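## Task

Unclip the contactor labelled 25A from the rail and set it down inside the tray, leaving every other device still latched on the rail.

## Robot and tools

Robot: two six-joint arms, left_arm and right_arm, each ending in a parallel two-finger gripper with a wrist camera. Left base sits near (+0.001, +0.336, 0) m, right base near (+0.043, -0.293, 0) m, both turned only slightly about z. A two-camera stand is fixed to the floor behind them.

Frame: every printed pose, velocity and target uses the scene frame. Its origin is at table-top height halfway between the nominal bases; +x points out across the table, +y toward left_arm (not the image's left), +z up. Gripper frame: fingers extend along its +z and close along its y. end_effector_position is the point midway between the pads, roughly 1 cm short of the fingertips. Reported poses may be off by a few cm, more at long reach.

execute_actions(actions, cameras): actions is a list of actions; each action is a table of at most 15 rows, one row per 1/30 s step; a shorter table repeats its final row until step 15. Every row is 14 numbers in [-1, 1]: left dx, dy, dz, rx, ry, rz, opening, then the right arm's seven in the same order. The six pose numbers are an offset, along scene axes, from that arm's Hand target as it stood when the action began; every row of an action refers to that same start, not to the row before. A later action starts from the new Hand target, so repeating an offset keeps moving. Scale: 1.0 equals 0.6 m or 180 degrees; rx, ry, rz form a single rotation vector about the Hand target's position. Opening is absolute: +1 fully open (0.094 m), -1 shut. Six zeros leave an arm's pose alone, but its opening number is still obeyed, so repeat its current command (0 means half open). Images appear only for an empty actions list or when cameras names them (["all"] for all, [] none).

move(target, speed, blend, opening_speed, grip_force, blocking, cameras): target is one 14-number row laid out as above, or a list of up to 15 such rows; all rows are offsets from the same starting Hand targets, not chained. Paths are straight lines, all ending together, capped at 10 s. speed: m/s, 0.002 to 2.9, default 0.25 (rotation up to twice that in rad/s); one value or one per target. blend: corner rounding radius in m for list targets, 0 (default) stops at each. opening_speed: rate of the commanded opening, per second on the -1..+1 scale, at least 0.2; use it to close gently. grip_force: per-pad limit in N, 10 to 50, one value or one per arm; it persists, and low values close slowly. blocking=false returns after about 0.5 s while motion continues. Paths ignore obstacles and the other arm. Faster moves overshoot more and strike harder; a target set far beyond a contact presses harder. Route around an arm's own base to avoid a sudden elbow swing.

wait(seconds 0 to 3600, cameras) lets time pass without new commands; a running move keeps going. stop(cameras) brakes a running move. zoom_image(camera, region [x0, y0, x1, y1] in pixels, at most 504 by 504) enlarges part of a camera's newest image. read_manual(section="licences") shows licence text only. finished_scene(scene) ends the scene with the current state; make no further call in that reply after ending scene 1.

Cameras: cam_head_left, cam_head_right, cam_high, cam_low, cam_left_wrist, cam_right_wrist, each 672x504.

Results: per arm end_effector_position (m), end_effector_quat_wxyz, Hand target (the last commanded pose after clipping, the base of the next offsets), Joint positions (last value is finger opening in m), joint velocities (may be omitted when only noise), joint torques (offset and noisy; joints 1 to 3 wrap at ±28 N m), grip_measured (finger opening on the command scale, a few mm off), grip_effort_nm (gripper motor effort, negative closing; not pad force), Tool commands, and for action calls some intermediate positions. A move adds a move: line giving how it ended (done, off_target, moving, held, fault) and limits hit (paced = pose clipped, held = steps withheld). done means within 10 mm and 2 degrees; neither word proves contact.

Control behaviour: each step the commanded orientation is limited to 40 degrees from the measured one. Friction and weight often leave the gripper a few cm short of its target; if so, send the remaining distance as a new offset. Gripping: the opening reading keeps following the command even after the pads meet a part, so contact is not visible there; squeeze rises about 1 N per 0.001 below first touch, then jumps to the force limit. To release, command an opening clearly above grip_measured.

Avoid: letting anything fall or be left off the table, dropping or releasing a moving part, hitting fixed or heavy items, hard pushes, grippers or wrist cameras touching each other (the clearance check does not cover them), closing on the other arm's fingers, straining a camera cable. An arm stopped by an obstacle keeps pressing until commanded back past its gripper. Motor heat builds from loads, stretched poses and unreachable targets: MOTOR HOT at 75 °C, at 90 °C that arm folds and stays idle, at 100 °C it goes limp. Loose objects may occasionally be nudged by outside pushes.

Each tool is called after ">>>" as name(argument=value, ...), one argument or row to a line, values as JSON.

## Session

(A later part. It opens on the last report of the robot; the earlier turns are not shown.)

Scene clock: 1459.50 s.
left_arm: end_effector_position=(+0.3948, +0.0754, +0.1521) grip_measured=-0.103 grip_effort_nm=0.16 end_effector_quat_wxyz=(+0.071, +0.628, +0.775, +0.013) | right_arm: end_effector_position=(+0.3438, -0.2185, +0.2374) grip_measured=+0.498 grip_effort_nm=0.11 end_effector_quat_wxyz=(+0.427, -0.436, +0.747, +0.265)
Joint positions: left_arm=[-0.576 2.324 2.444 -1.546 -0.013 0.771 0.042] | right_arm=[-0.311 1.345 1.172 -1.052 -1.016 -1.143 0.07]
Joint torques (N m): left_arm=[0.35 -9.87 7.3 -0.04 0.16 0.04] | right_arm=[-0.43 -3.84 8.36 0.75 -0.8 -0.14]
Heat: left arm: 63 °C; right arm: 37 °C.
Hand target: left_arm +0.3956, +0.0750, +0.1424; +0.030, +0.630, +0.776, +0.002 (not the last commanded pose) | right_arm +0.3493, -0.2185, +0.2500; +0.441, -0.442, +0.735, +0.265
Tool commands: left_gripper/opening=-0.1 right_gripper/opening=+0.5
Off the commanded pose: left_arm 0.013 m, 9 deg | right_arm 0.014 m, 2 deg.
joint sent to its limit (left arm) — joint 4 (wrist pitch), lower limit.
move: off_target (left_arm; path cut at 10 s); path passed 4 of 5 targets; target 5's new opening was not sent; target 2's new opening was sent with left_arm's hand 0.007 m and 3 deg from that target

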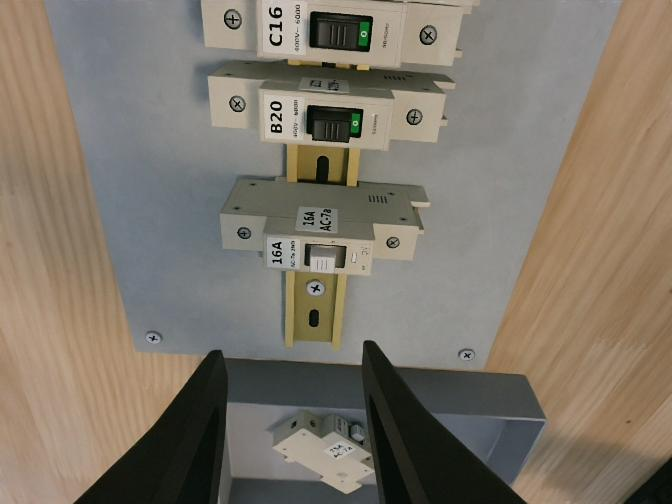

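>>> move(
  target=[
    [0.0077,0.0003,-0.03,0.0116,0.0153,-0.0213,0.4, 0,0,0,0,0,0,0.5],
    [0.0077,0.0003,-0.117,0.0116,0.0153,-0.0213,0.4, 0,0,0,0,0,0,0.5],
    [0.0077,0.0003,-0.117,0.0116,0.0153,-0.0213,-0.4, 0,0,0,0,0,0,0.5],
  ],
  speed=[0.1,0.12,0.1],
  cameras=["cam_left_wrist"],
)

Scene clock: 1480.87 s.
left_arm: end_effector_position=(+0.3937, +0.0771, +0.0854) grip_measured=-0.050 grip_effort_nm=-1.03 end_effector_quat_wxyz=(+0.001, +0.656, +0.755, +0.005) | right_arm: end_effector_position=(+0.3438, -0.2185, +0.2374) grip_measured=+0.498 grip_effort_nm=0.11 end_effector_quat_wxyz=(+0.427, -0.436, +0.747, +0.265)
Joint positions: left_arm=[-0.573 2.446 2.398 -1.52 -0.01 0.843 0.045] | right_arm=[-0.311 1.345 1.172 -1.052 -1.016 -1.143 0.07]
Joint torques (N m): left_arm=[0.65 -10.8 6.15 0.09 0.11 0.03] | right_arm=[-0.42 -3.85 8.39 0.75 -0.8 -0.14]
Heat: left arm: 51 °C; right arm: 37 °C.
Hand target: left_arm +0.4002, +0.0751, +0.0721; +0.000, +0.656, +0.755, +0.000 | right_arm +0.3493, -0.2185, +0.2500; +0.441, -0.442, +0.735, +0.265
Off the commanded pose: left_arm 0.015 m, 1 deg | right_arm 0.014 m, 2 deg.
move: off_target (left_arm); target 3's new opening was sent with left_arm's hand 0.014 m and 1 deg from that target

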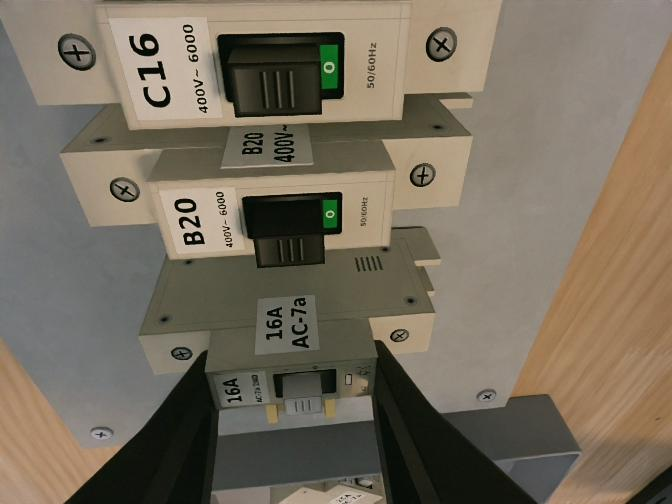

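>>> move(
  target=[0.055,0.008,0.025,0.006,-0.044,0,-0.5, 0,0,0,0,0,0,0.5],
  speed=0.08,
  cameras=["cam_left_wrist"],
)

Scene clock: 1488.33 s.
left_arm: end_effector_position=(+0.3967, +0.0792, +0.0865) grip_measured=-0.050 grip_effort_nm=-1.02 end_effector_quat_wxyz=(+0.001, +0.656, +0.755, +0.010) | right_arm: end_effector_position=(+0.3438, -0.2185, +0.2374) grip_measured=+0.498 grip_effort_nm=0.11 end_effector_quat_wxyz=(+0.427, -0.436, +0.747, +0.265)
Joint positions: left_arm=[-0.57 2.452 2.414 -1.527 -0.019 0.845 0.045] | right_arm=[-0.311 1.345 1.172 -1.052 -1.016 -1.143 0.07]
Joint torques (N m): left_arm=[1.43 -11.7 9.1 0.58 -0.64 0.13] | right_arm=[-0.42 -3.84 8.36 0.75 -0.79 -0.14]
Heat: left arm: 50 °C; right arm: 37 °C.
Hand target: left_arm +0.4332, +0.0799, +0.0871; +0.046, +0.654, +0.753, +0.052 | right_arm +0.3493, -0.2185, +0.2500; +0.441, -0.442, +0.735, +0.265
Off the commanded pose: left_arm 0.037 m, 7 deg | right_arm 0.014 m, 2 deg.
move: off_target (left_arm)

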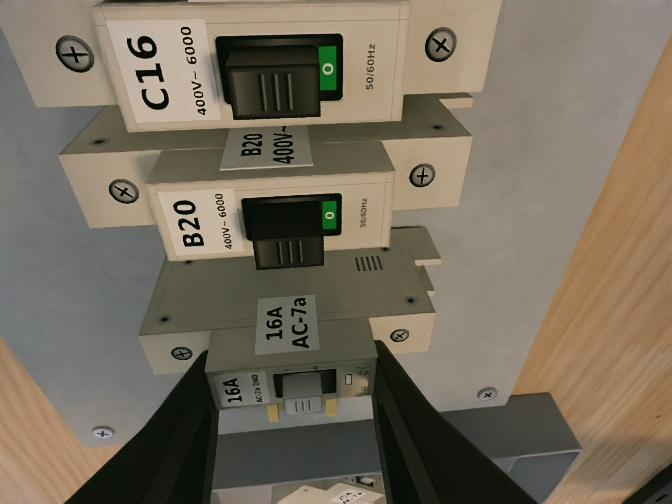

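>>> move(
  target=[0.05,0.008,0.025,0,0,0,-0.5, 0,0,0,0,0,0,0.5],
  speed=0.08,
  cameras=["cam_left_wrist"],
)

Scene clock: 1501.70 s.
left_arm: end_effector_position=(+0.4002, +0.0760, +0.0869) grip_measured=-0.050 grip_effort_nm=-1.03 end_effector_quat_wxyz=(-0.003, +0.664, +0.748, +0.006) | right_arm: end_effector_position=(+0.3438, -0.2185, +0.2374) grip_measured=+0.498 grip_effort_nm=0.11 end_effector_quat_wxyz=(+0.427, -0.436, +0.747, +0.265)
Joint positions: left_arm=[-0.569 2.517 2.535 -1.593 -0.012 0.868 0.045] | right_arm=[-0.311 1.345 1.172 -1.052 -1.016 -1.143 0.07]
Joint torques (N m): left_arm=[4.85 -8.98 19.38 0.29 -0.68 0.29] | right_arm=[-0.43 -3.84 8.36 0.75 -0.8 -0.13]
Heat: left arm: 47 °C; right arm: 37 °C.
Hand target: left_arm +0.4632, +0.0848, +0.1021; +0.046, +0.654, +0.753, +0.052 | right_arm +0.3493, -0.2185, +0.2500; +0.441, -0.442, +0.735, +0.265
Off the commanded pose: left_arm 0.065 m, 8 deg | right_arm 0.014 m, 2 deg.
joint read past its limit (left arm) — joint 4 (wrist pitch), lower limit.
move: off_target (left_arm)

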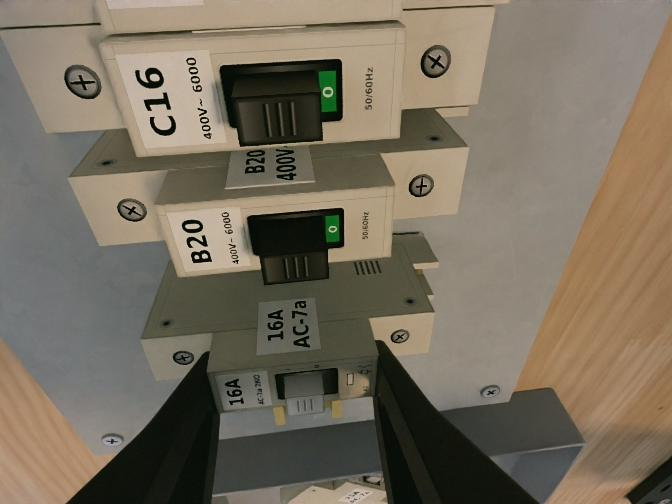

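>>> move(
  target=[
    [-0.105,-0.0162,-0.05,-0.006,0.044,0,-0.5, 0,0,0,0,0,0,0.5],
    [-0.085,-0.0132,-0.04,-0.075,0.091,0,-0.5, 0,0,0,0,0,0,0.5],
  ],
  speed=0.08,
  cameras=["cam_left_wrist"],
)

Scene clock: 1549.67 s.
left_arm: end_effector_position=(+0.3968, +0.0787, +0.0877) grip_measured=-0.047 grip_effort_nm=-1.02 end_effector_quat_wxyz=(+0.009, +0.653, +0.751, -0.101) | right_arm: end_effector_position=(+0.3438, -0.2185, +0.2374) grip_measured=+0.498 grip_effort_nm=0.11 end_effector_quat_wxyz=(+0.427, -0.436, +0.747, +0.265)
Joint positions: left_arm=[-0.487 2.506 2.503 -1.593 0.201 0.932 0.045] | right_arm=[-0.311 1.345 1.172 -1.052 -1.016 -1.143 0.07]
Joint torques (N m): left_arm=[2.95 -10.1 8.36 0.11 0.68 0.11] | right_arm=[-0.43 -3.86 8.36 0.74 -0.8 -0.14]
Heat: left arm: 56 °C; right arm: 37 °C.
Hand target: left_arm +0.4122, +0.0768, +0.0781; +0.014, +0.645, +0.753, -0.130 | right_arm +0.3493, -0.2185, +0.2500; +0.441, -0.442, +0.735, +0.265
Off the commanded pose: left_arm 0.018 m, 4 deg | right_arm 0.014 m, 2 deg.
joint read past its limit (left arm) — joint 4 (wrist pitch), lower limit.
joint sent to its limit (left arm) — joint 4 (wrist pitch), lower limit. The joint targets still meet the commanded pose.
move: off_target (left_arm)

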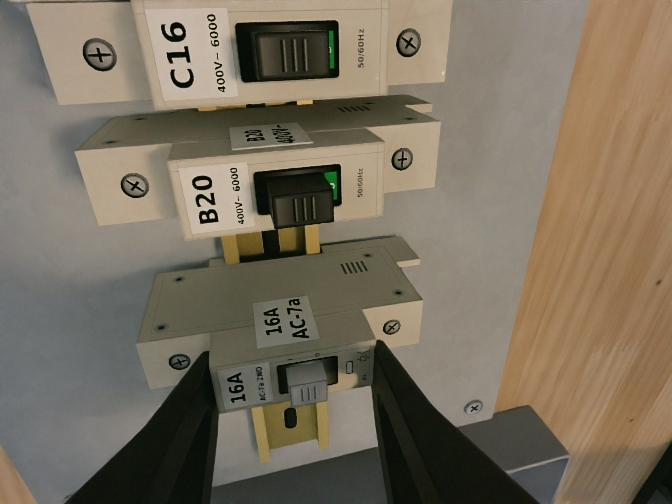

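>>> wait(
  seconds=0.1,
  cameras=["cam_right_wrist","cam_head_left"],
)

>>> zoom_image(
  camera="cam_right_wrist",
  region=[100, 20, 360, 240],
)

>>> zoom_image(
  camera="cam_head_left",
  region=[250, 160, 370, 250],
)

Scene clock: 1568.23 s.
left_arm: end_effector_position=(+0.3968, +0.0787, +0.0877) grip_measured=-0.047 grip_effort_nm=-1.02 end_effector_quat_wxyz=(+0.009, +0.653, +0.751, -0.101) | right_arm: end_effector_position=(+0.3438, -0.2185, +0.2374) grip_measured=+0.498 grip_effort_nm=0.11 end_effector_quat_wxyz=(+0.427, -0.436, +0.747, +0.265)
Joint positions: left_arm=[-0.487 2.506 2.503 -1.593 0.201 0.932 0.045] | right_arm=[-0.311 1.345 1.172 -1.052 -1.016 -1.143 0.07]
Joint torques (N m): left_arm=[2.93 -10.15 8.4 0.08 0.69 0.12] | right_arm=[-0.44 -3.86 8.38 0.75 -0.79 -0.14]
Heat: left arm: 50 °C; right arm: 38 °C.
Hand target: left_arm +0.4122, +0.0768, +0.0781; +0.014, +0.645, +0.753, -0.130 | right_arm +0.3493, -0.2185, +0.2500; +0.441, -0.442, +0.735, +0.265
Tool commands: left_gripper/opening=-0.5 right_gripper/opening=+0.5
Off the commanded pose: left_arm 0.018 m, 4 deg | right_arm 0.014 m, 2 deg.
joint read past its limit (left arm) — joint 4 (wrist pitch), lower limit.
wait: 0.10 s; at rest from the start
Images, in order (width x height): cam_head_left 672x504, cam_right_wrist 672x504.

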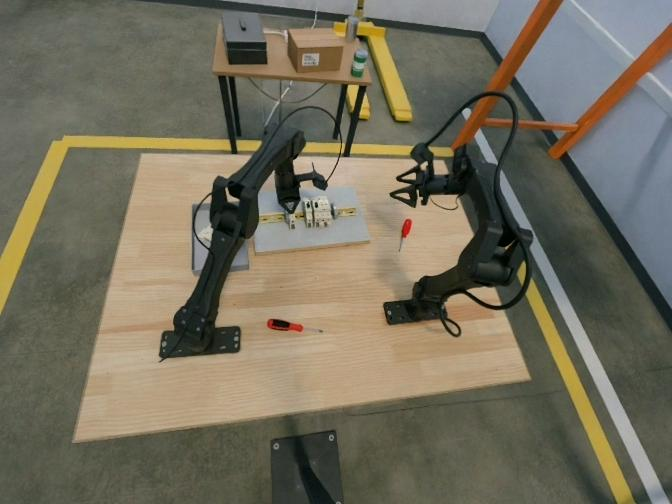

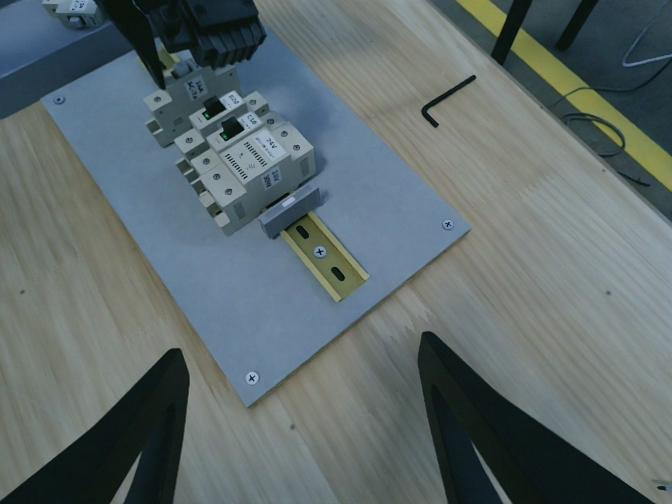

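Scaled by 1.938 from the camera's image (finer frame: 960x720).

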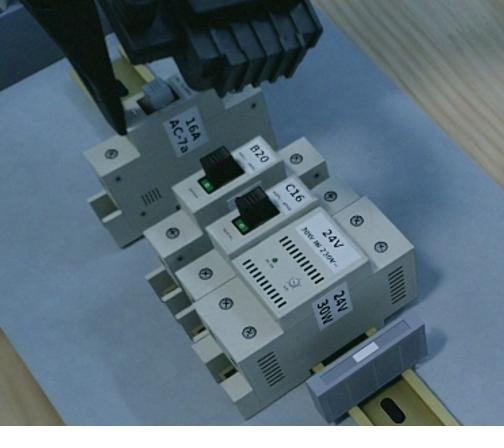

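Scaled by 4.200 from the camera's image (finer frame: 960x720).

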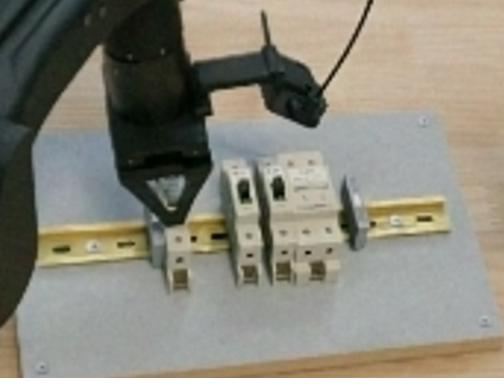

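>>> move(
  target=[
    [-0.02,-0.003,-0.01,0.069,-0.047,0,-0.5, 0,0,0,0,0,0,0.5],
    [-0.02,-0.003,-0.01,0.069,-0.047,0,0.4, 0,0,0,0,0,0,0.5],
    [-0.02,-0.003,0.1365,0.069,-0.047,0,0.4, 0,0,0,0,0,0,0.5],
    [-0.02,0.003,0.07,-0.124,-0.074,0.0137,0.4, 0,0,0,0,0,0,0.5],
  ],
  speed=[0.08,0.08,0.15,0.15],
  cameras=["cam_left_wrist"],
)

Scene clock: 1643.00 s.
left_arm: end_effector_position=(+0.3987, +0.0815, +0.0958) grip_measured=+0.397 grip_effort_nm=0.15 end_effector_quat_wxyz=(+0.196, +0.623, +0.732, -0.195) | right_arm: end_effector_position=(+0.3438, -0.2185, +0.2374) grip_measured=+0.498 grip_effort_nm=0.11 end_effector_quat_wxyz=(+0.427, -0.436, +0.747, +0.265)
Joint positions: left_arm=[-0.375 2.095 1.731 -0.93 0.492 0.952 0.066] | right_arm=[-0.311 1.345 1.172 -1.052 -1.016 -1.143 0.07]
Joint torques (N m): left_arm=[0.34 -15.84 5.44 0.49 0.48 -0.02] | right_arm=[-0.42 -3.88 8.35 0.74 -0.8 -0.14]
Heat: left arm: 46 °C; right arm: 38 °C.
Hand target: left_arm +0.4002, +0.0786, +0.1202; +0.228, +0.624, +0.721, -0.197 | right_arm +0.3493, -0.2185, +0.2500; +0.441, -0.442, +0.735, +0.265
Off the commanded pose: left_arm 0.025 m, 4 deg | right_arm 0.014 m, 2 deg.
move: off_target (left_arm); target 2's new opening was sent with left_arm's hand 0.015 m and 3 deg from that target

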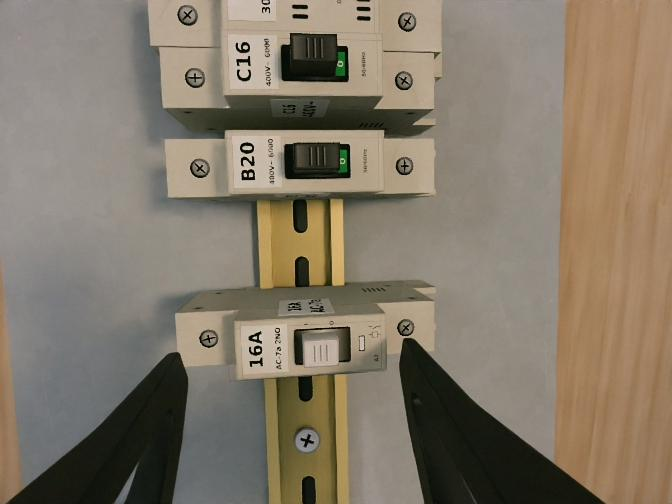

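>>> move(
  target=[
    [-0.005,-0.0108,-0.021,0,0,0,0.4, 0,0,0,0,0,0,0.5],
    [-0.005,-0.0108,-0.021,0,0,0,-0.5, 0,0,0,0,0,0,0.5],
  ],
  speed=[0.08,0.08],
  opening_speed=0.8,
  cameras=["cam_left_wrist"],
)

Scene clock: 1657.30 s.
left_arm: end_effector_position=(+0.3956, +0.0800, +0.0864) grip_measured=-0.040 grip_effort_nm=-1.02 end_effector_quat_wxyz=(+0.198, +0.622, +0.732, -0.197) | right_arm: end_effector_position=(+0.3438, -0.2185, +0.2374) grip_measured=+0.498 grip_effort_nm=0.11 end_effector_quat_wxyz=(+0.427, -0.436, +0.747, +0.265)
Joint positions: left_arm=[-0.379 2.087 1.68 -0.879 0.496 0.942 0.045] | right_arm=[-0.311 1.345 1.172 -1.052 -1.016 -1.143 0.07]
Joint torques (N m): left_arm=[-0.59 -15.05 5.56 0.55 0.44 -0.11] | right_arm=[-0.42 -3.85 8.35 0.74 -0.8 -0.15]
Heat: left arm: 47 °C; right arm: 38 °C.
Hand target: left_arm +0.3973, +0.0722, +0.1074; +0.228, +0.624, +0.721, -0.197 | right_arm +0.3493, -0.2185, +0.2500; +0.441, -0.442, +0.735, +0.265
Off the commanded pose: left_arm 0.023 m, 4 deg | right_arm 0.014 m, 2 deg.
move: off_target (left_arm); target 2's new opening was sent with left_arm's hand 0.023 m and 4 deg from that target

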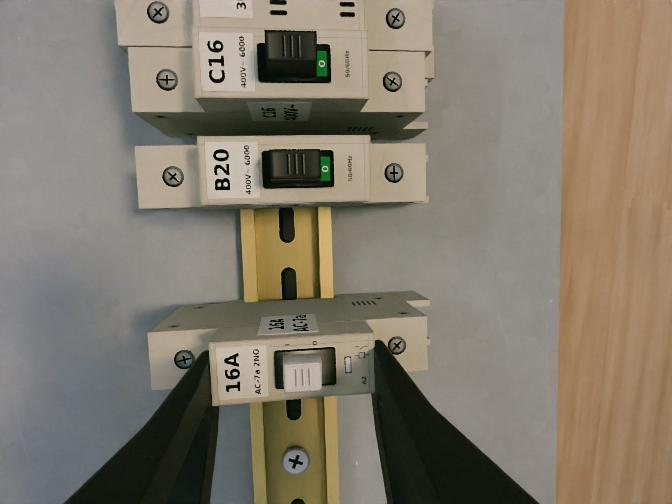

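>>> move(
  target=[0.03,0.0043,0.02,-0.0093,0.066,0,-0.6, 0,0,0,0,0,0,0.5],
  speed=0.06,
  cameras=["cam_left_wrist"],
)

Scene clock: 1665.07 s.
left_arm: end_effector_position=(+0.3974, +0.0812, +0.0917) grip_measured=-0.040 grip_effort_nm=-1.02 end_effector_quat_wxyz=(+0.118, +0.620, +0.738, -0.238) | right_arm: end_effector_position=(+0.3438, -0.2185, +0.2374) grip_measured=+0.498 grip_effort_nm=0.11 end_effector_quat_wxyz=(+0.427, -0.436, +0.747, +0.265)
Joint positions: left_arm=[-0.363 2.281 2.031 -1.239 0.533 0.996 0.045] | right_arm=[-0.311 1.345 1.172 -1.052 -1.016 -1.143 0.07]
Joint torques (N m): left_arm=[2.81 -12.85 10.74 0.04 1.15 -0.28] | right_arm=[-0.43 -3.86 8.36 0.75 -0.8 -0.13]
Heat: left arm: 47 °C; right arm: 38 °C.
Hand target: left_arm +0.4153, +0.0748, +0.1194; +0.161, +0.597, +0.737, -0.271 | right_arm +0.3493, -0.2185, +0.2500; +0.441, -0.442, +0.735, +0.265
Off the commanded pose: left_arm 0.034 m, 7 deg | right_arm 0.014 m, 2 deg.
move: off_target (left_arm)

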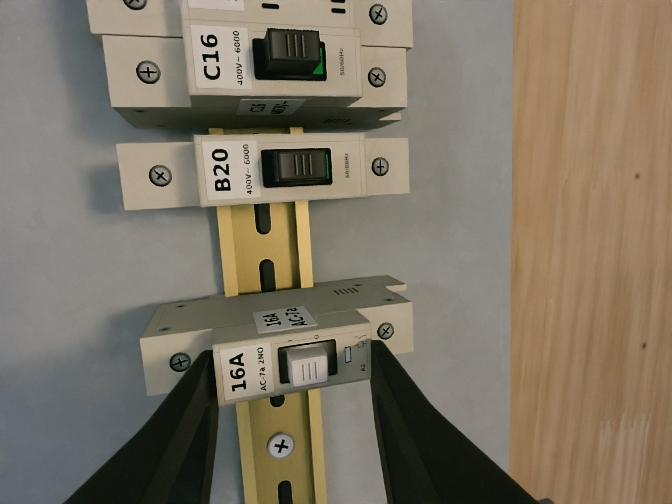

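>>> move(
  target=[0.02,0.0028,0.01,-0.0093,0.066,0,-0.7, 0,0,0,0,0,0,0.5],
  speed=0.06,
  cameras=["cam_left_wrist"],
)

Scene clock: 1687.07 s.
left_arm: end_effector_position=(+0.4263, +0.0769, +0.1334) grip_measured=-0.697 grip_effort_nm=-0.14 end_effector_quat_wxyz=(+0.130, +0.566, +0.749, -0.318) | right_arm: end_effector_position=(+0.3438, -0.2185, +0.2374) grip_measured=+0.498 grip_effort_nm=0.11 end_effector_quat_wxyz=(+0.427, -0.436, +0.747, +0.265)
Joint positions: left_arm=[-0.299 2.501 2.522 -1.545 0.699 0.964 0.014] | right_arm=[-0.311 1.345 1.172 -1.052 -1.016 -1.143 0.07]
Joint torques (N m): left_arm=[0.59 -10.81 7.35 -0.23 0.64 -0.07] | right_arm=[-0.44 -3.85 8.36 0.74 -0.8 -0.14]
Heat: left arm: 48 °C; right arm: 38 °C.
Hand target: left_arm +0.4272, +0.0765, +0.1255; +0.093, +0.564, +0.746, -0.342 | right_arm +0.3493, -0.2185, +0.2500; +0.441, -0.442, +0.735, +0.265
Off the commanded pose: left_arm 0.008 m, 5 deg | right_arm 0.014 m, 2 deg.
joint sent to its limit (left arm) — joint 4 (wrist pitch), lower limit. The joint targets are off in orientation, not in position.
move: off_target (left_arm)

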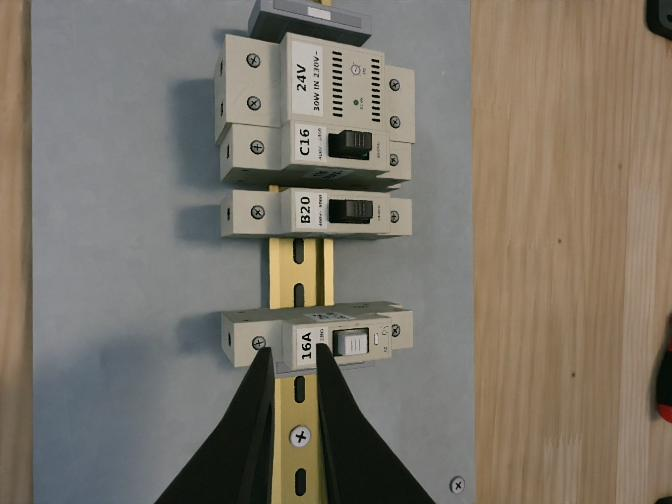

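>>> move(
  target=[
    [0,0,0.2,0,0,0,0.4, 0,0,0,0,0,0,0.5],
    [-0.295,0.456,0.258,0,0,0,0.4, 0,0,0,0,0,0,0.5],
    [-0.295,0.456,0.258,0,0,0,0.4, 0.0878,0.3092,-0.08,-0.3442,0.0601,0.1807,0.5],
    [-0.295,0.456,0.258,0,0,0,0.4, 0.0878,0.3092,-0.1833,-0.3442,0.0601,0.1807,0.4],
  ],
  speed=[0.2,0.35,0.35,0.15],
  blend=[0.03,0.03,0.02,0],
  cameras=["cam_right_wrist"],
)

Scene clock: 1722.57 s.
left_arm: end_effector_position=(+0.2571, +0.3558, +0.2747) grip_measured=+0.397 grip_effort_nm=0.16 end_effector_quat_wxyz=(+0.299, +0.480, +0.822, -0.064) | right_arm: end_effector_position=(+0.4020, -0.0347, +0.1448) grip_measured=+0.402 grip_effort_nm=-0.11 end_effector_quat_wxyz=(-0.026, +0.756, -0.655, +0.006)
Joint positions: left_arm=[0.479 1.334 1.563 -1.548 0.575 1.445 0.066] | right_arm=[0.59 2.256 2.306 -1.568 -0.001 -1.093 0.066]
Joint torques (N m): left_arm=[-0.69 -5.93 5.48 0.16 0.37 0.01] | right_arm=[0.25 -10.58 5.94 0.3 0 0.02]
Heat: left arm: 48 °C; right arm: 38 °C.
Hand target: left_arm +0.2502, +0.3501, +0.2803; +0.103, +0.561, +0.752, -0.330 | right_arm +0.4020, -0.0330, +0.1399; +0.000, +0.756, -0.655, +0.000
Off the commanded pose: left_arm 0.011 m, 42 deg; orientation clipped | right_arm 0.005 m, 3 deg.
joint sent to its limit (left arm) — joint 4 (wrist pitch), lower limit. The joint targets are off in orientation, not in position.
joint sent to its limit (right arm) — joint 4 (wrist pitch), lower limit. The joint targets still meet the commanded pose.
move: off_target (left_arm, right_arm); target 4's new opening was sent with right_arm's hand 0.005 m and 3 deg from that target; limits=paced

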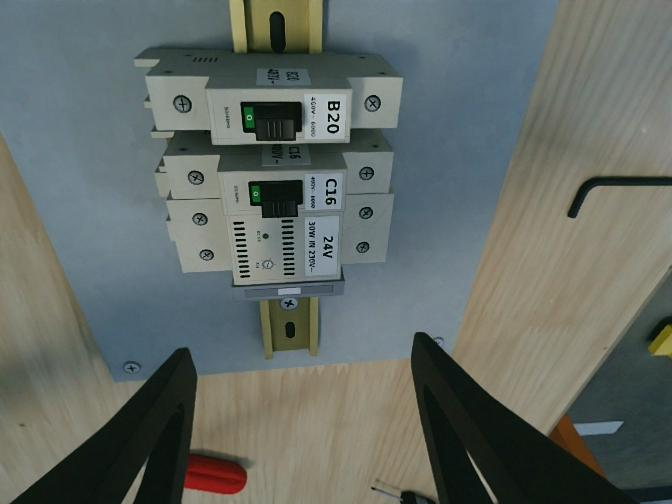

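>>> move(
  target=[
    [0,0,0,0,0,0,0.4, -0.0017,0.0033,-0.117,0,0,0,0.4],
    [0,0,0,0,0,0,0.4, -0.0017,0.0033,-0.117,0,0,0,-0.5],
  ],
  speed=[0.12,0.1],
  opening_speed=1.0,
  cameras=["cam_right_wrist"],
)

Scene clock: 1742.03 s.
left_arm: end_effector_position=(+0.2571, +0.3558, +0.2747) grip_measured=+0.397 grip_effort_nm=0.16 end_effector_quat_wxyz=(+0.299, +0.480, +0.822, -0.064) | right_arm: end_effector_position=(+0.4006, -0.0349, +0.0807) grip_measured=-0.057 grip_effort_nm=-1.03 end_effector_quat_wxyz=(-0.003, +0.753, -0.658, +0.001)
Joint positions: left_arm=[0.479 1.334 1.563 -1.548 0.575 1.445 0.066] | right_arm=[0.592 2.256 2.049 -1.358 0 -1.082 0.044]
Joint torques (N m): left_arm=[-0.77 -5.93 5.52 0.17 0.35 0.04] | right_arm=[0.5 -11.03 3.95 0.59 0.01 -0.05]
Heat: left arm: 47 °C; right arm: 37 °C.
Hand target: left_arm +0.2502, +0.3501, +0.2803; +0.103, +0.561, +0.752, -0.330 | right_arm +0.4010, -0.0310, +0.0697; +0.000, +0.756, -0.655, +0.000
Off the commanded pose: left_arm 0.011 m, 40 deg; orientation clipped | right_arm 0.012 m, 1 deg.
joint sent to its limit (left arm) — joint 4 (wrist pitch), lower limit. The joint targets are off in orientation, not in position.
move: off_target (right_arm); target 2's new opening was sent with right_arm's hand 0.012 m and 0 deg from that target; limits=paced

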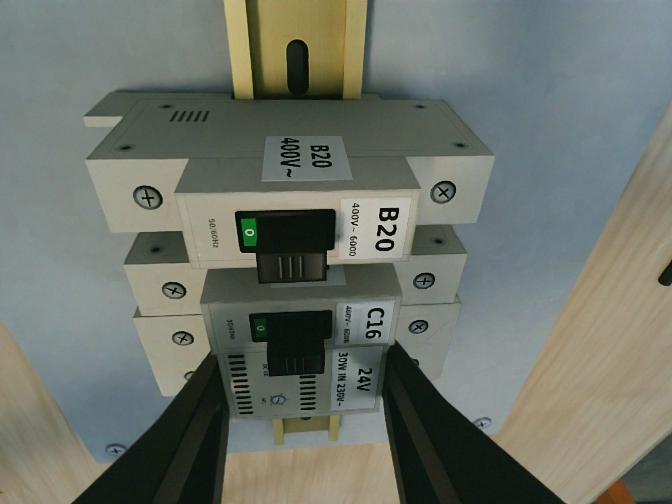

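>>> move(
  target=[0,0,0,0,0,0,0.4, 0.018,0.002,0.012,-0.009,0.0556,0,-0.6],
  speed=0.05,
  cameras=["cam_right_wrist"],
)

Scene clock: 1750.83 s.
left_arm: end_effector_position=(+0.2571, +0.3558, +0.2747) grip_measured=+0.397 grip_effort_nm=0.16 end_effector_quat_wxyz=(+0.299, +0.480, +0.822, -0.064) | right_arm: end_effector_position=(+0.4023, -0.0348, +0.0836) grip_measured=-0.058 grip_effort_nm=-1.03 end_effector_quat_wxyz=(+0.044, +0.747, -0.662, -0.033)
Joint positions: left_arm=[0.479 1.334 1.563 -1.548 0.575 1.445 0.066] | right_arm=[0.572 2.422 2.342 -1.592 -0.043 -1.09 0.044]
Joint torques (N m): left_arm=[-0.7 -5.87 5.33 0.13 0.33 0.05] | right_arm=[-1.35 -10.51 7.68 0.27 -0.38 -0.37]
Heat: left arm: 47 °C; right arm: 37 °C.
Hand target: left_arm +0.2502, +0.3501, +0.2803; +0.103, +0.561, +0.752, -0.330 | right_arm +0.4118, -0.0299, +0.0770; +0.068, +0.753, -0.652, -0.057
Off the commanded pose: left_arm 0.011 m, 40 deg | right_arm 0.013 m, 4 deg.
joint read past its limit (right arm) — joint 4 (wrist pitch), lower limit.
joint sent to its limit (left arm) — joint 4 (wrist pitch), lower limit. The joint targets are off in orientation, not in position.
joint sent to its limit (right arm) — joint 4 (wrist pitch), lower limit. The joint targets are off in orientation, not in position.
move: off_target (right_arm)

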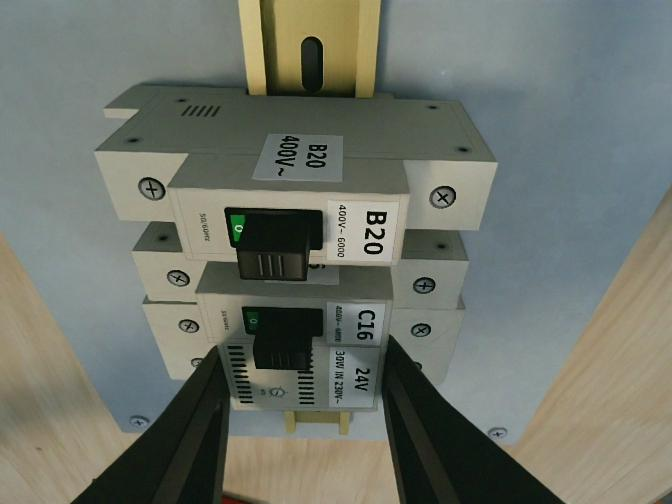

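>>> move(
  target=[0,0,0,0,0,0,0.4, 0.025,0.003,0.02,-0.009,0.0556,0,-0.8],
  speed=0.05,
  cameras=["cam_right_wrist"],
)

Scene clock: 1764.23 s.
left_arm: end_effector_position=(+0.2571, +0.3558, +0.2747) grip_measured=+0.397 grip_effort_nm=0.16 end_effector_quat_wxyz=(+0.299, +0.480, +0.822, -0.064) | right_arm: end_effector_position=(+0.4035, -0.0349, +0.0853) grip_measured=-0.058 grip_effort_nm=-1.03 end_effector_quat_wxyz=(+0.035, +0.744, -0.663, -0.073)
Joint positions: left_arm=[0.479 1.334 1.563 -1.548 0.575 1.445 0.066] | right_arm=[0.539 2.436 2.368 -1.611 -0.121 -1.122 0.044]
Joint torques (N m): left_arm=[-0.79 -5.96 5.23 0.13 0.33 0.01] | right_arm=[-2.07 -11.02 10.52 0.45 -0.33 -0.3]
Heat: left arm: 47 °C; right arm: 37 °C.
Hand target: left_arm +0.2502, +0.3501, +0.2803; +0.103, +0.561, +0.752, -0.330 | right_arm +0.4268, -0.0280, +0.0889; +0.135, +0.744, -0.645, -0.113
Off the commanded pose: left_arm 0.011 m, 40 deg | right_arm 0.024 m, 13 deg.
joint read past its limit (right arm) — joint 4 (wrist pitch), lower limit.
joint sent to its limit (left arm) — joint 4 (wrist pitch), lower limit. The joint targets are off in orientation, not in position.
joint sent to its limit (right arm) — joint 4 (wrist pitch), lower limit. The joint targets are off in orientation, not in position.
move: off_target (right_arm)

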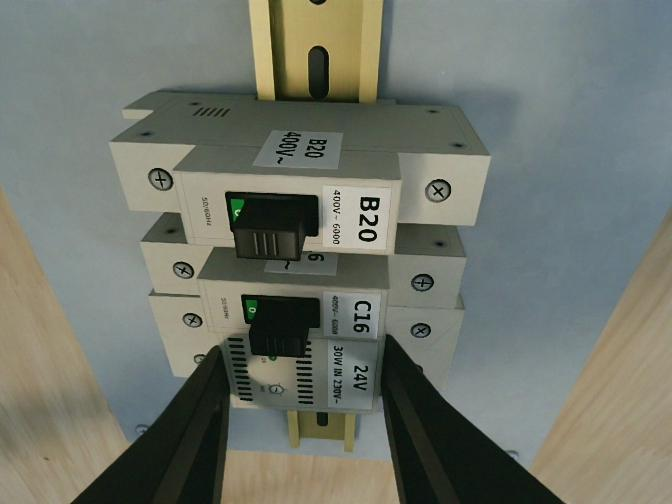

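>>> move(
  target=[
    [0,0,0,0,0,0,0.4, -0.043,-0.005,-0.032,0.018,-0.111,0,-0.6],
    [0,0,0,0,0,0,0.4, -0.043,-0.005,-0.032,0.018,-0.111,0,0.4],
    [0,0,0,0,0,0,0.4, -0.043,-0.005,0.12,0.018,-0.111,0,0.4],
  ],
  speed=[0.06,0.06,0.2],
  cameras=["cam_right_wrist","cam_head_left"],
)

Scene clock: 1844.87 s.
left_arm: end_effector_position=(+0.2571, +0.3558, +0.2747) grip_measured=+0.397 grip_effort_nm=0.15 end_effector_quat_wxyz=(+0.299, +0.480, +0.822, -0.064) | right_arm: end_effector_position=(+0.3999, -0.0351, +0.1333) grip_measured=+0.398 grip_effort_nm=0.11 end_effector_quat_wxyz=(-0.010, +0.752, -0.659, +0.002)
Joint positions: left_arm=[0.479 1.334 1.563 -1.548 0.575 1.445 0.066] | right_arm=[0.592 2.276 2.292 -1.567 0 -1.08 0.066]
Joint torques (N m): left_arm=[-0.69 -5.94 5.34 0.14 0.36 0.04] | right_arm=[0.43 -15.83 7.54 0.26 0 -0.06]
Heat: left arm: 46 °C; right arm: 42 °C.
Hand target: left_arm +0.2502, +0.3501, +0.2803; +0.103, +0.561, +0.752, -0.330 | right_arm +0.4010, -0.0310, +0.1610; +0.000, +0.756, -0.655, -0.001
Off the commanded pose: left_arm 0.011 m, 40 deg | right_arm 0.028 m, 1 deg.
joint sent to its limit (left arm) — joint 4 (wrist pitch), lower limit. The joint targets are off in orientation, not in position.
joint sent to its limit (right arm) — joint 4 (wrist pitch), lower limit. The joint targets are off in orientation, not in position.
move: off_target (right_arm); target 2's new opening was sent with right_arm's hand 0.011 m and 2 deg from that target
Images, in order (width x height): cam_head_left 672x504, cam_right_wrist 672x504.

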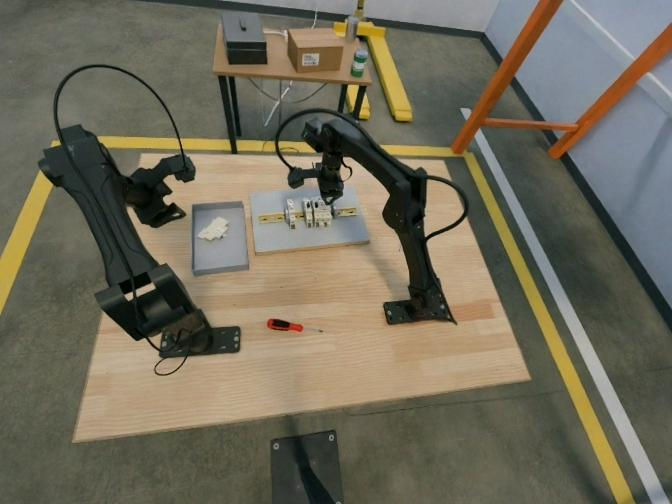

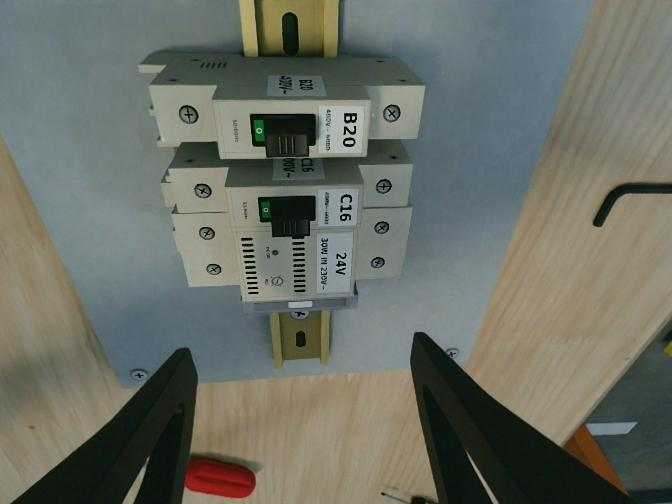

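>>> move(
  target=[
    [0,0,0,0,0,0,0.4, -0.005,0.0517,-0.02,0,0,0,0.4],
    [0,0,0,0,0,0,0.4, -0.005,0.0517,-0.152,0,0,0,0.4],
  ],
  speed=[0.15,0.12],
  blend=[0.005,0],
  cameras=["cam_right_wrist"],
)

Scene clock: 1864.03 s.
left_arm: end_effector_position=(+0.2571, +0.3558, +0.2747) grip_measured=+0.397 grip_effort_nm=0.15 end_effector_quat_wxyz=(+0.299, +0.480, +0.822, -0.064) | right_arm: end_effector_position=(+0.3941, -0.0043, +0.0798) grip_measured=+0.398 grip_effort_nm=0.11 end_effector_quat_wxyz=(+0.009, +0.757, -0.653, +0.002)
Joint positions: left_arm=[0.479 1.334 1.563 -1.548 0.575 1.445 0.066] | right_arm=[0.658 2.362 2.226 -1.452 0.007 -1.03 0.066]
Joint torques (N m): left_arm=[-0.73 -5.96 5.16 0.14 0.37 0.05] | right_arm=[-0.16 -12.7 2.44 0.82 -0.09 0.02]
Heat: left arm: 45 °C; right arm: 38 °C.
Hand target: left_arm +0.2502, +0.3501, +0.2803; +0.103, +0.561, +0.752, -0.330 | right_arm +0.3980, -0.0001, +0.0697; +0.000, +0.756, -0.655, -0.001
Off the commanded pose: left_arm 0.011 m, 40 deg | right_arm 0.012 m, 1 deg.
joint sent to its limit (left arm) — joint 4 (wrist pitch), lower limit. The joint targets are off in orientation, not in position.
move: off_target (right_arm)

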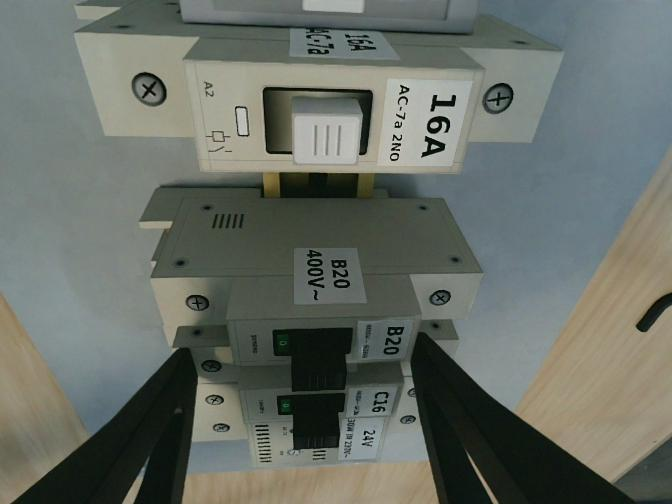

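>>> move(
  target=[
    [0,0,0,0,0,0,0.4, 0.001,-0.006,0.018,0,0,0,0.4],
    [0,0,0,0,0,0,0.4, 0.001,-0.006,0.018,0,0,0,-0.6],
  ],
  speed=[0.06,0.06],
  opening_speed=1.0,
  cameras=["cam_right_wrist"],
)

Scene clock: 1883.63 s.
left_arm: end_effector_position=(+0.2571, +0.3558, +0.2747) grip_measured=+0.397 grip_effort_nm=0.16 end_effector_quat_wxyz=(+0.299, +0.480, +0.822, -0.064) | right_arm: end_effector_position=(+0.3970, -0.0030, +0.0798) grip_measured=-0.056 grip_effort_nm=-1.03 end_effector_quat_wxyz=(+0.003, +0.756, -0.654, +0.003)
Joint positions: left_arm=[0.479 1.334 1.563 -1.548 0.575 1.445 0.066] | right_arm=[0.656 2.362 2.226 -1.44 0.006 -1.028 0.044]
Joint torques (N m): left_arm=[-0.76 -5.93 5.33 0.13 0.32 0.03] | right_arm=[-0.57 -13.23 4.83 0.34 -0.06 -0.07]
Heat: left arm: 45 °C; right arm: 38 °C.
Hand target: left_arm +0.2502, +0.3501, +0.2803; +0.103, +0.561, +0.752, -0.330 | right_arm +0.3986, -0.0036, +0.0805; +0.000, +0.756, -0.655, -0.001
Off the commanded pose: left_arm 0.011 m, 40 deg | right_arm 0.002 m, 1 deg.
joint sent to its limit (left arm) — joint 4 (wrist pitch), lower limit. The joint targets are off in orientation, not in position.
move: done

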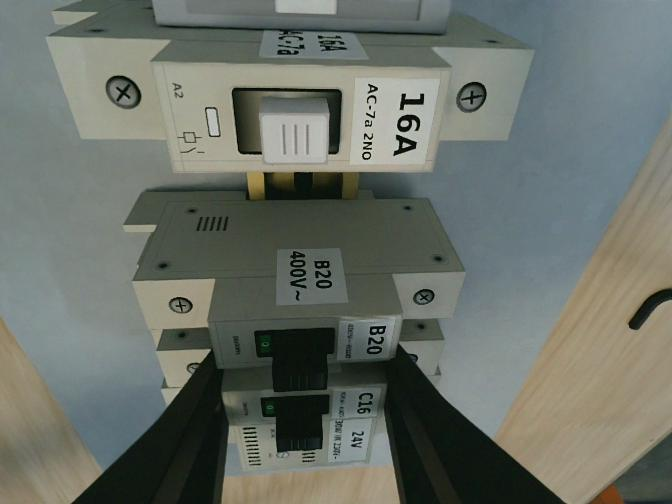

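>>> move(
  target=[0,0,0,0,0,0,0.4, 0.018,0.002,0.005,-0.009,0.0556,0,-0.6],
  speed=0.05,
  cameras=["cam_right_wrist"],
)

Scene clock: 1891.77 s.
left_arm: end_effector_position=(+0.2571, +0.3558, +0.2747) grip_measured=+0.397 grip_effort_nm=0.16 end_effector_quat_wxyz=(+0.299, +0.480, +0.822, -0.064) | right_arm: end_effector_position=(+0.3995, -0.0032, +0.0832) grip_measured=-0.056 grip_effort_nm=-1.03 end_effector_quat_wxyz=(+0.021, +0.751, -0.659, -0.033)
Joint positions: left_arm=[0.479 1.334 1.563 -1.548 0.575 1.445 0.066] | right_arm=[0.627 2.459 2.41 -1.575 -0.057 -1.044 0.044]
Joint torques (N m): left_arm=[-0.72 -5.91 5.34 0.13 0.32 0.03] | right_arm=[-1.91 -11.64 8.31 0.19 -0.32 -0.31]
Heat: left arm: 45 °C; right arm: 39 °C.
Hand target: left_arm +0.2502, +0.3501, +0.2803; +0.103, +0.561, +0.752, -0.330 | right_arm +0.4093, -0.0024, +0.0835; +0.068, +0.753, -0.652, -0.057
Off the commanded pose: left_arm 0.011 m, 40 deg | right_arm 0.010 m, 6 deg.
joint sent to its limit (left arm) — joint 4 (wrist pitch), lower limit. The joint targets are off in orientation, not in position.
joint sent to its limit (right arm) — joint 4 (wrist pitch), lower limit. The joint targets are off in orientation, not in position.
move: off_target (right_arm)

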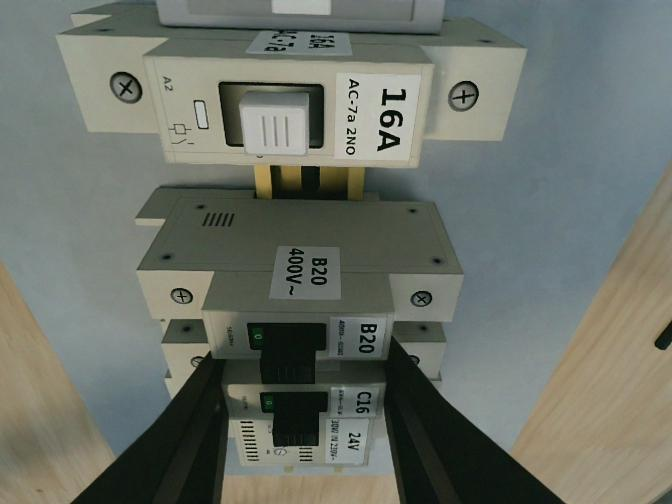

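>>> move(
  target=[
    [0,0,0,0,0,0,0.4, -0.018,-0.002,-0.012,0.009,-0.0556,0,-0.6],
    [0,0,0,0,0,0,0.4, -0.018,-0.002,-0.012,0.009,-0.0556,0,0.4],
    [0,0,0,0,0,0,0.4, -0.018,-0.002,0.15,0.009,-0.0556,0,0.4],
  ],
  speed=[0.06,0.06,0.2],
  cameras=["cam_right_wrist"],
)

Scene clock: 1905.80 s.
left_arm: end_effector_position=(+0.2571, +0.3558, +0.2747) grip_measured=+0.397 grip_effort_nm=0.16 end_effector_quat_wxyz=(+0.299, +0.480, +0.822, -0.064) | right_arm: end_effector_position=(+0.3970, -0.0057, +0.1351) grip_measured=+0.398 grip_effort_nm=0.11 end_effector_quat_wxyz=(-0.029, +0.753, -0.657, +0.004)
Joint positions: left_arm=[0.479 1.334 1.563 -1.548 0.575 1.445 0.066] | right_arm=[0.648 2.321 2.376 -1.568 -0.001 -1.028 0.066]
Joint torques (N m): left_arm=[-0.81 -5.89 5.29 0.14 0.33 0] | right_arm=[0.06 -17.99 7.49 0.32 0.01 -0.07]
Heat: left arm: 45 °C; right arm: 38 °C.
Hand target: left_arm +0.2502, +0.3501, +0.2803; +0.103, +0.561, +0.752, -0.330 | right_arm +0.3985, -0.0037, +0.1736; +0.000, +0.756, -0.655, -0.001
Off the commanded pose: left_arm 0.011 m, 40 deg | right_arm 0.038 m, 3 deg.
joint sent to its limit (left arm) — joint 4 (wrist pitch), lower limit. The joint targets are off in orientation, not in position.
joint sent to its limit (right arm) — joint 4 (wrist pitch), lower limit. The joint targets are off in orientation, not in position.
move: off_target (right_arm)

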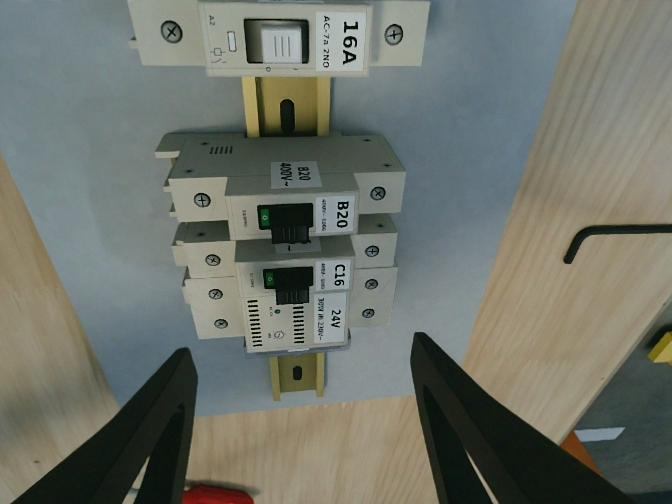

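>>> finished_scene(
  scene=1,
)

The scene is finished: the task was done.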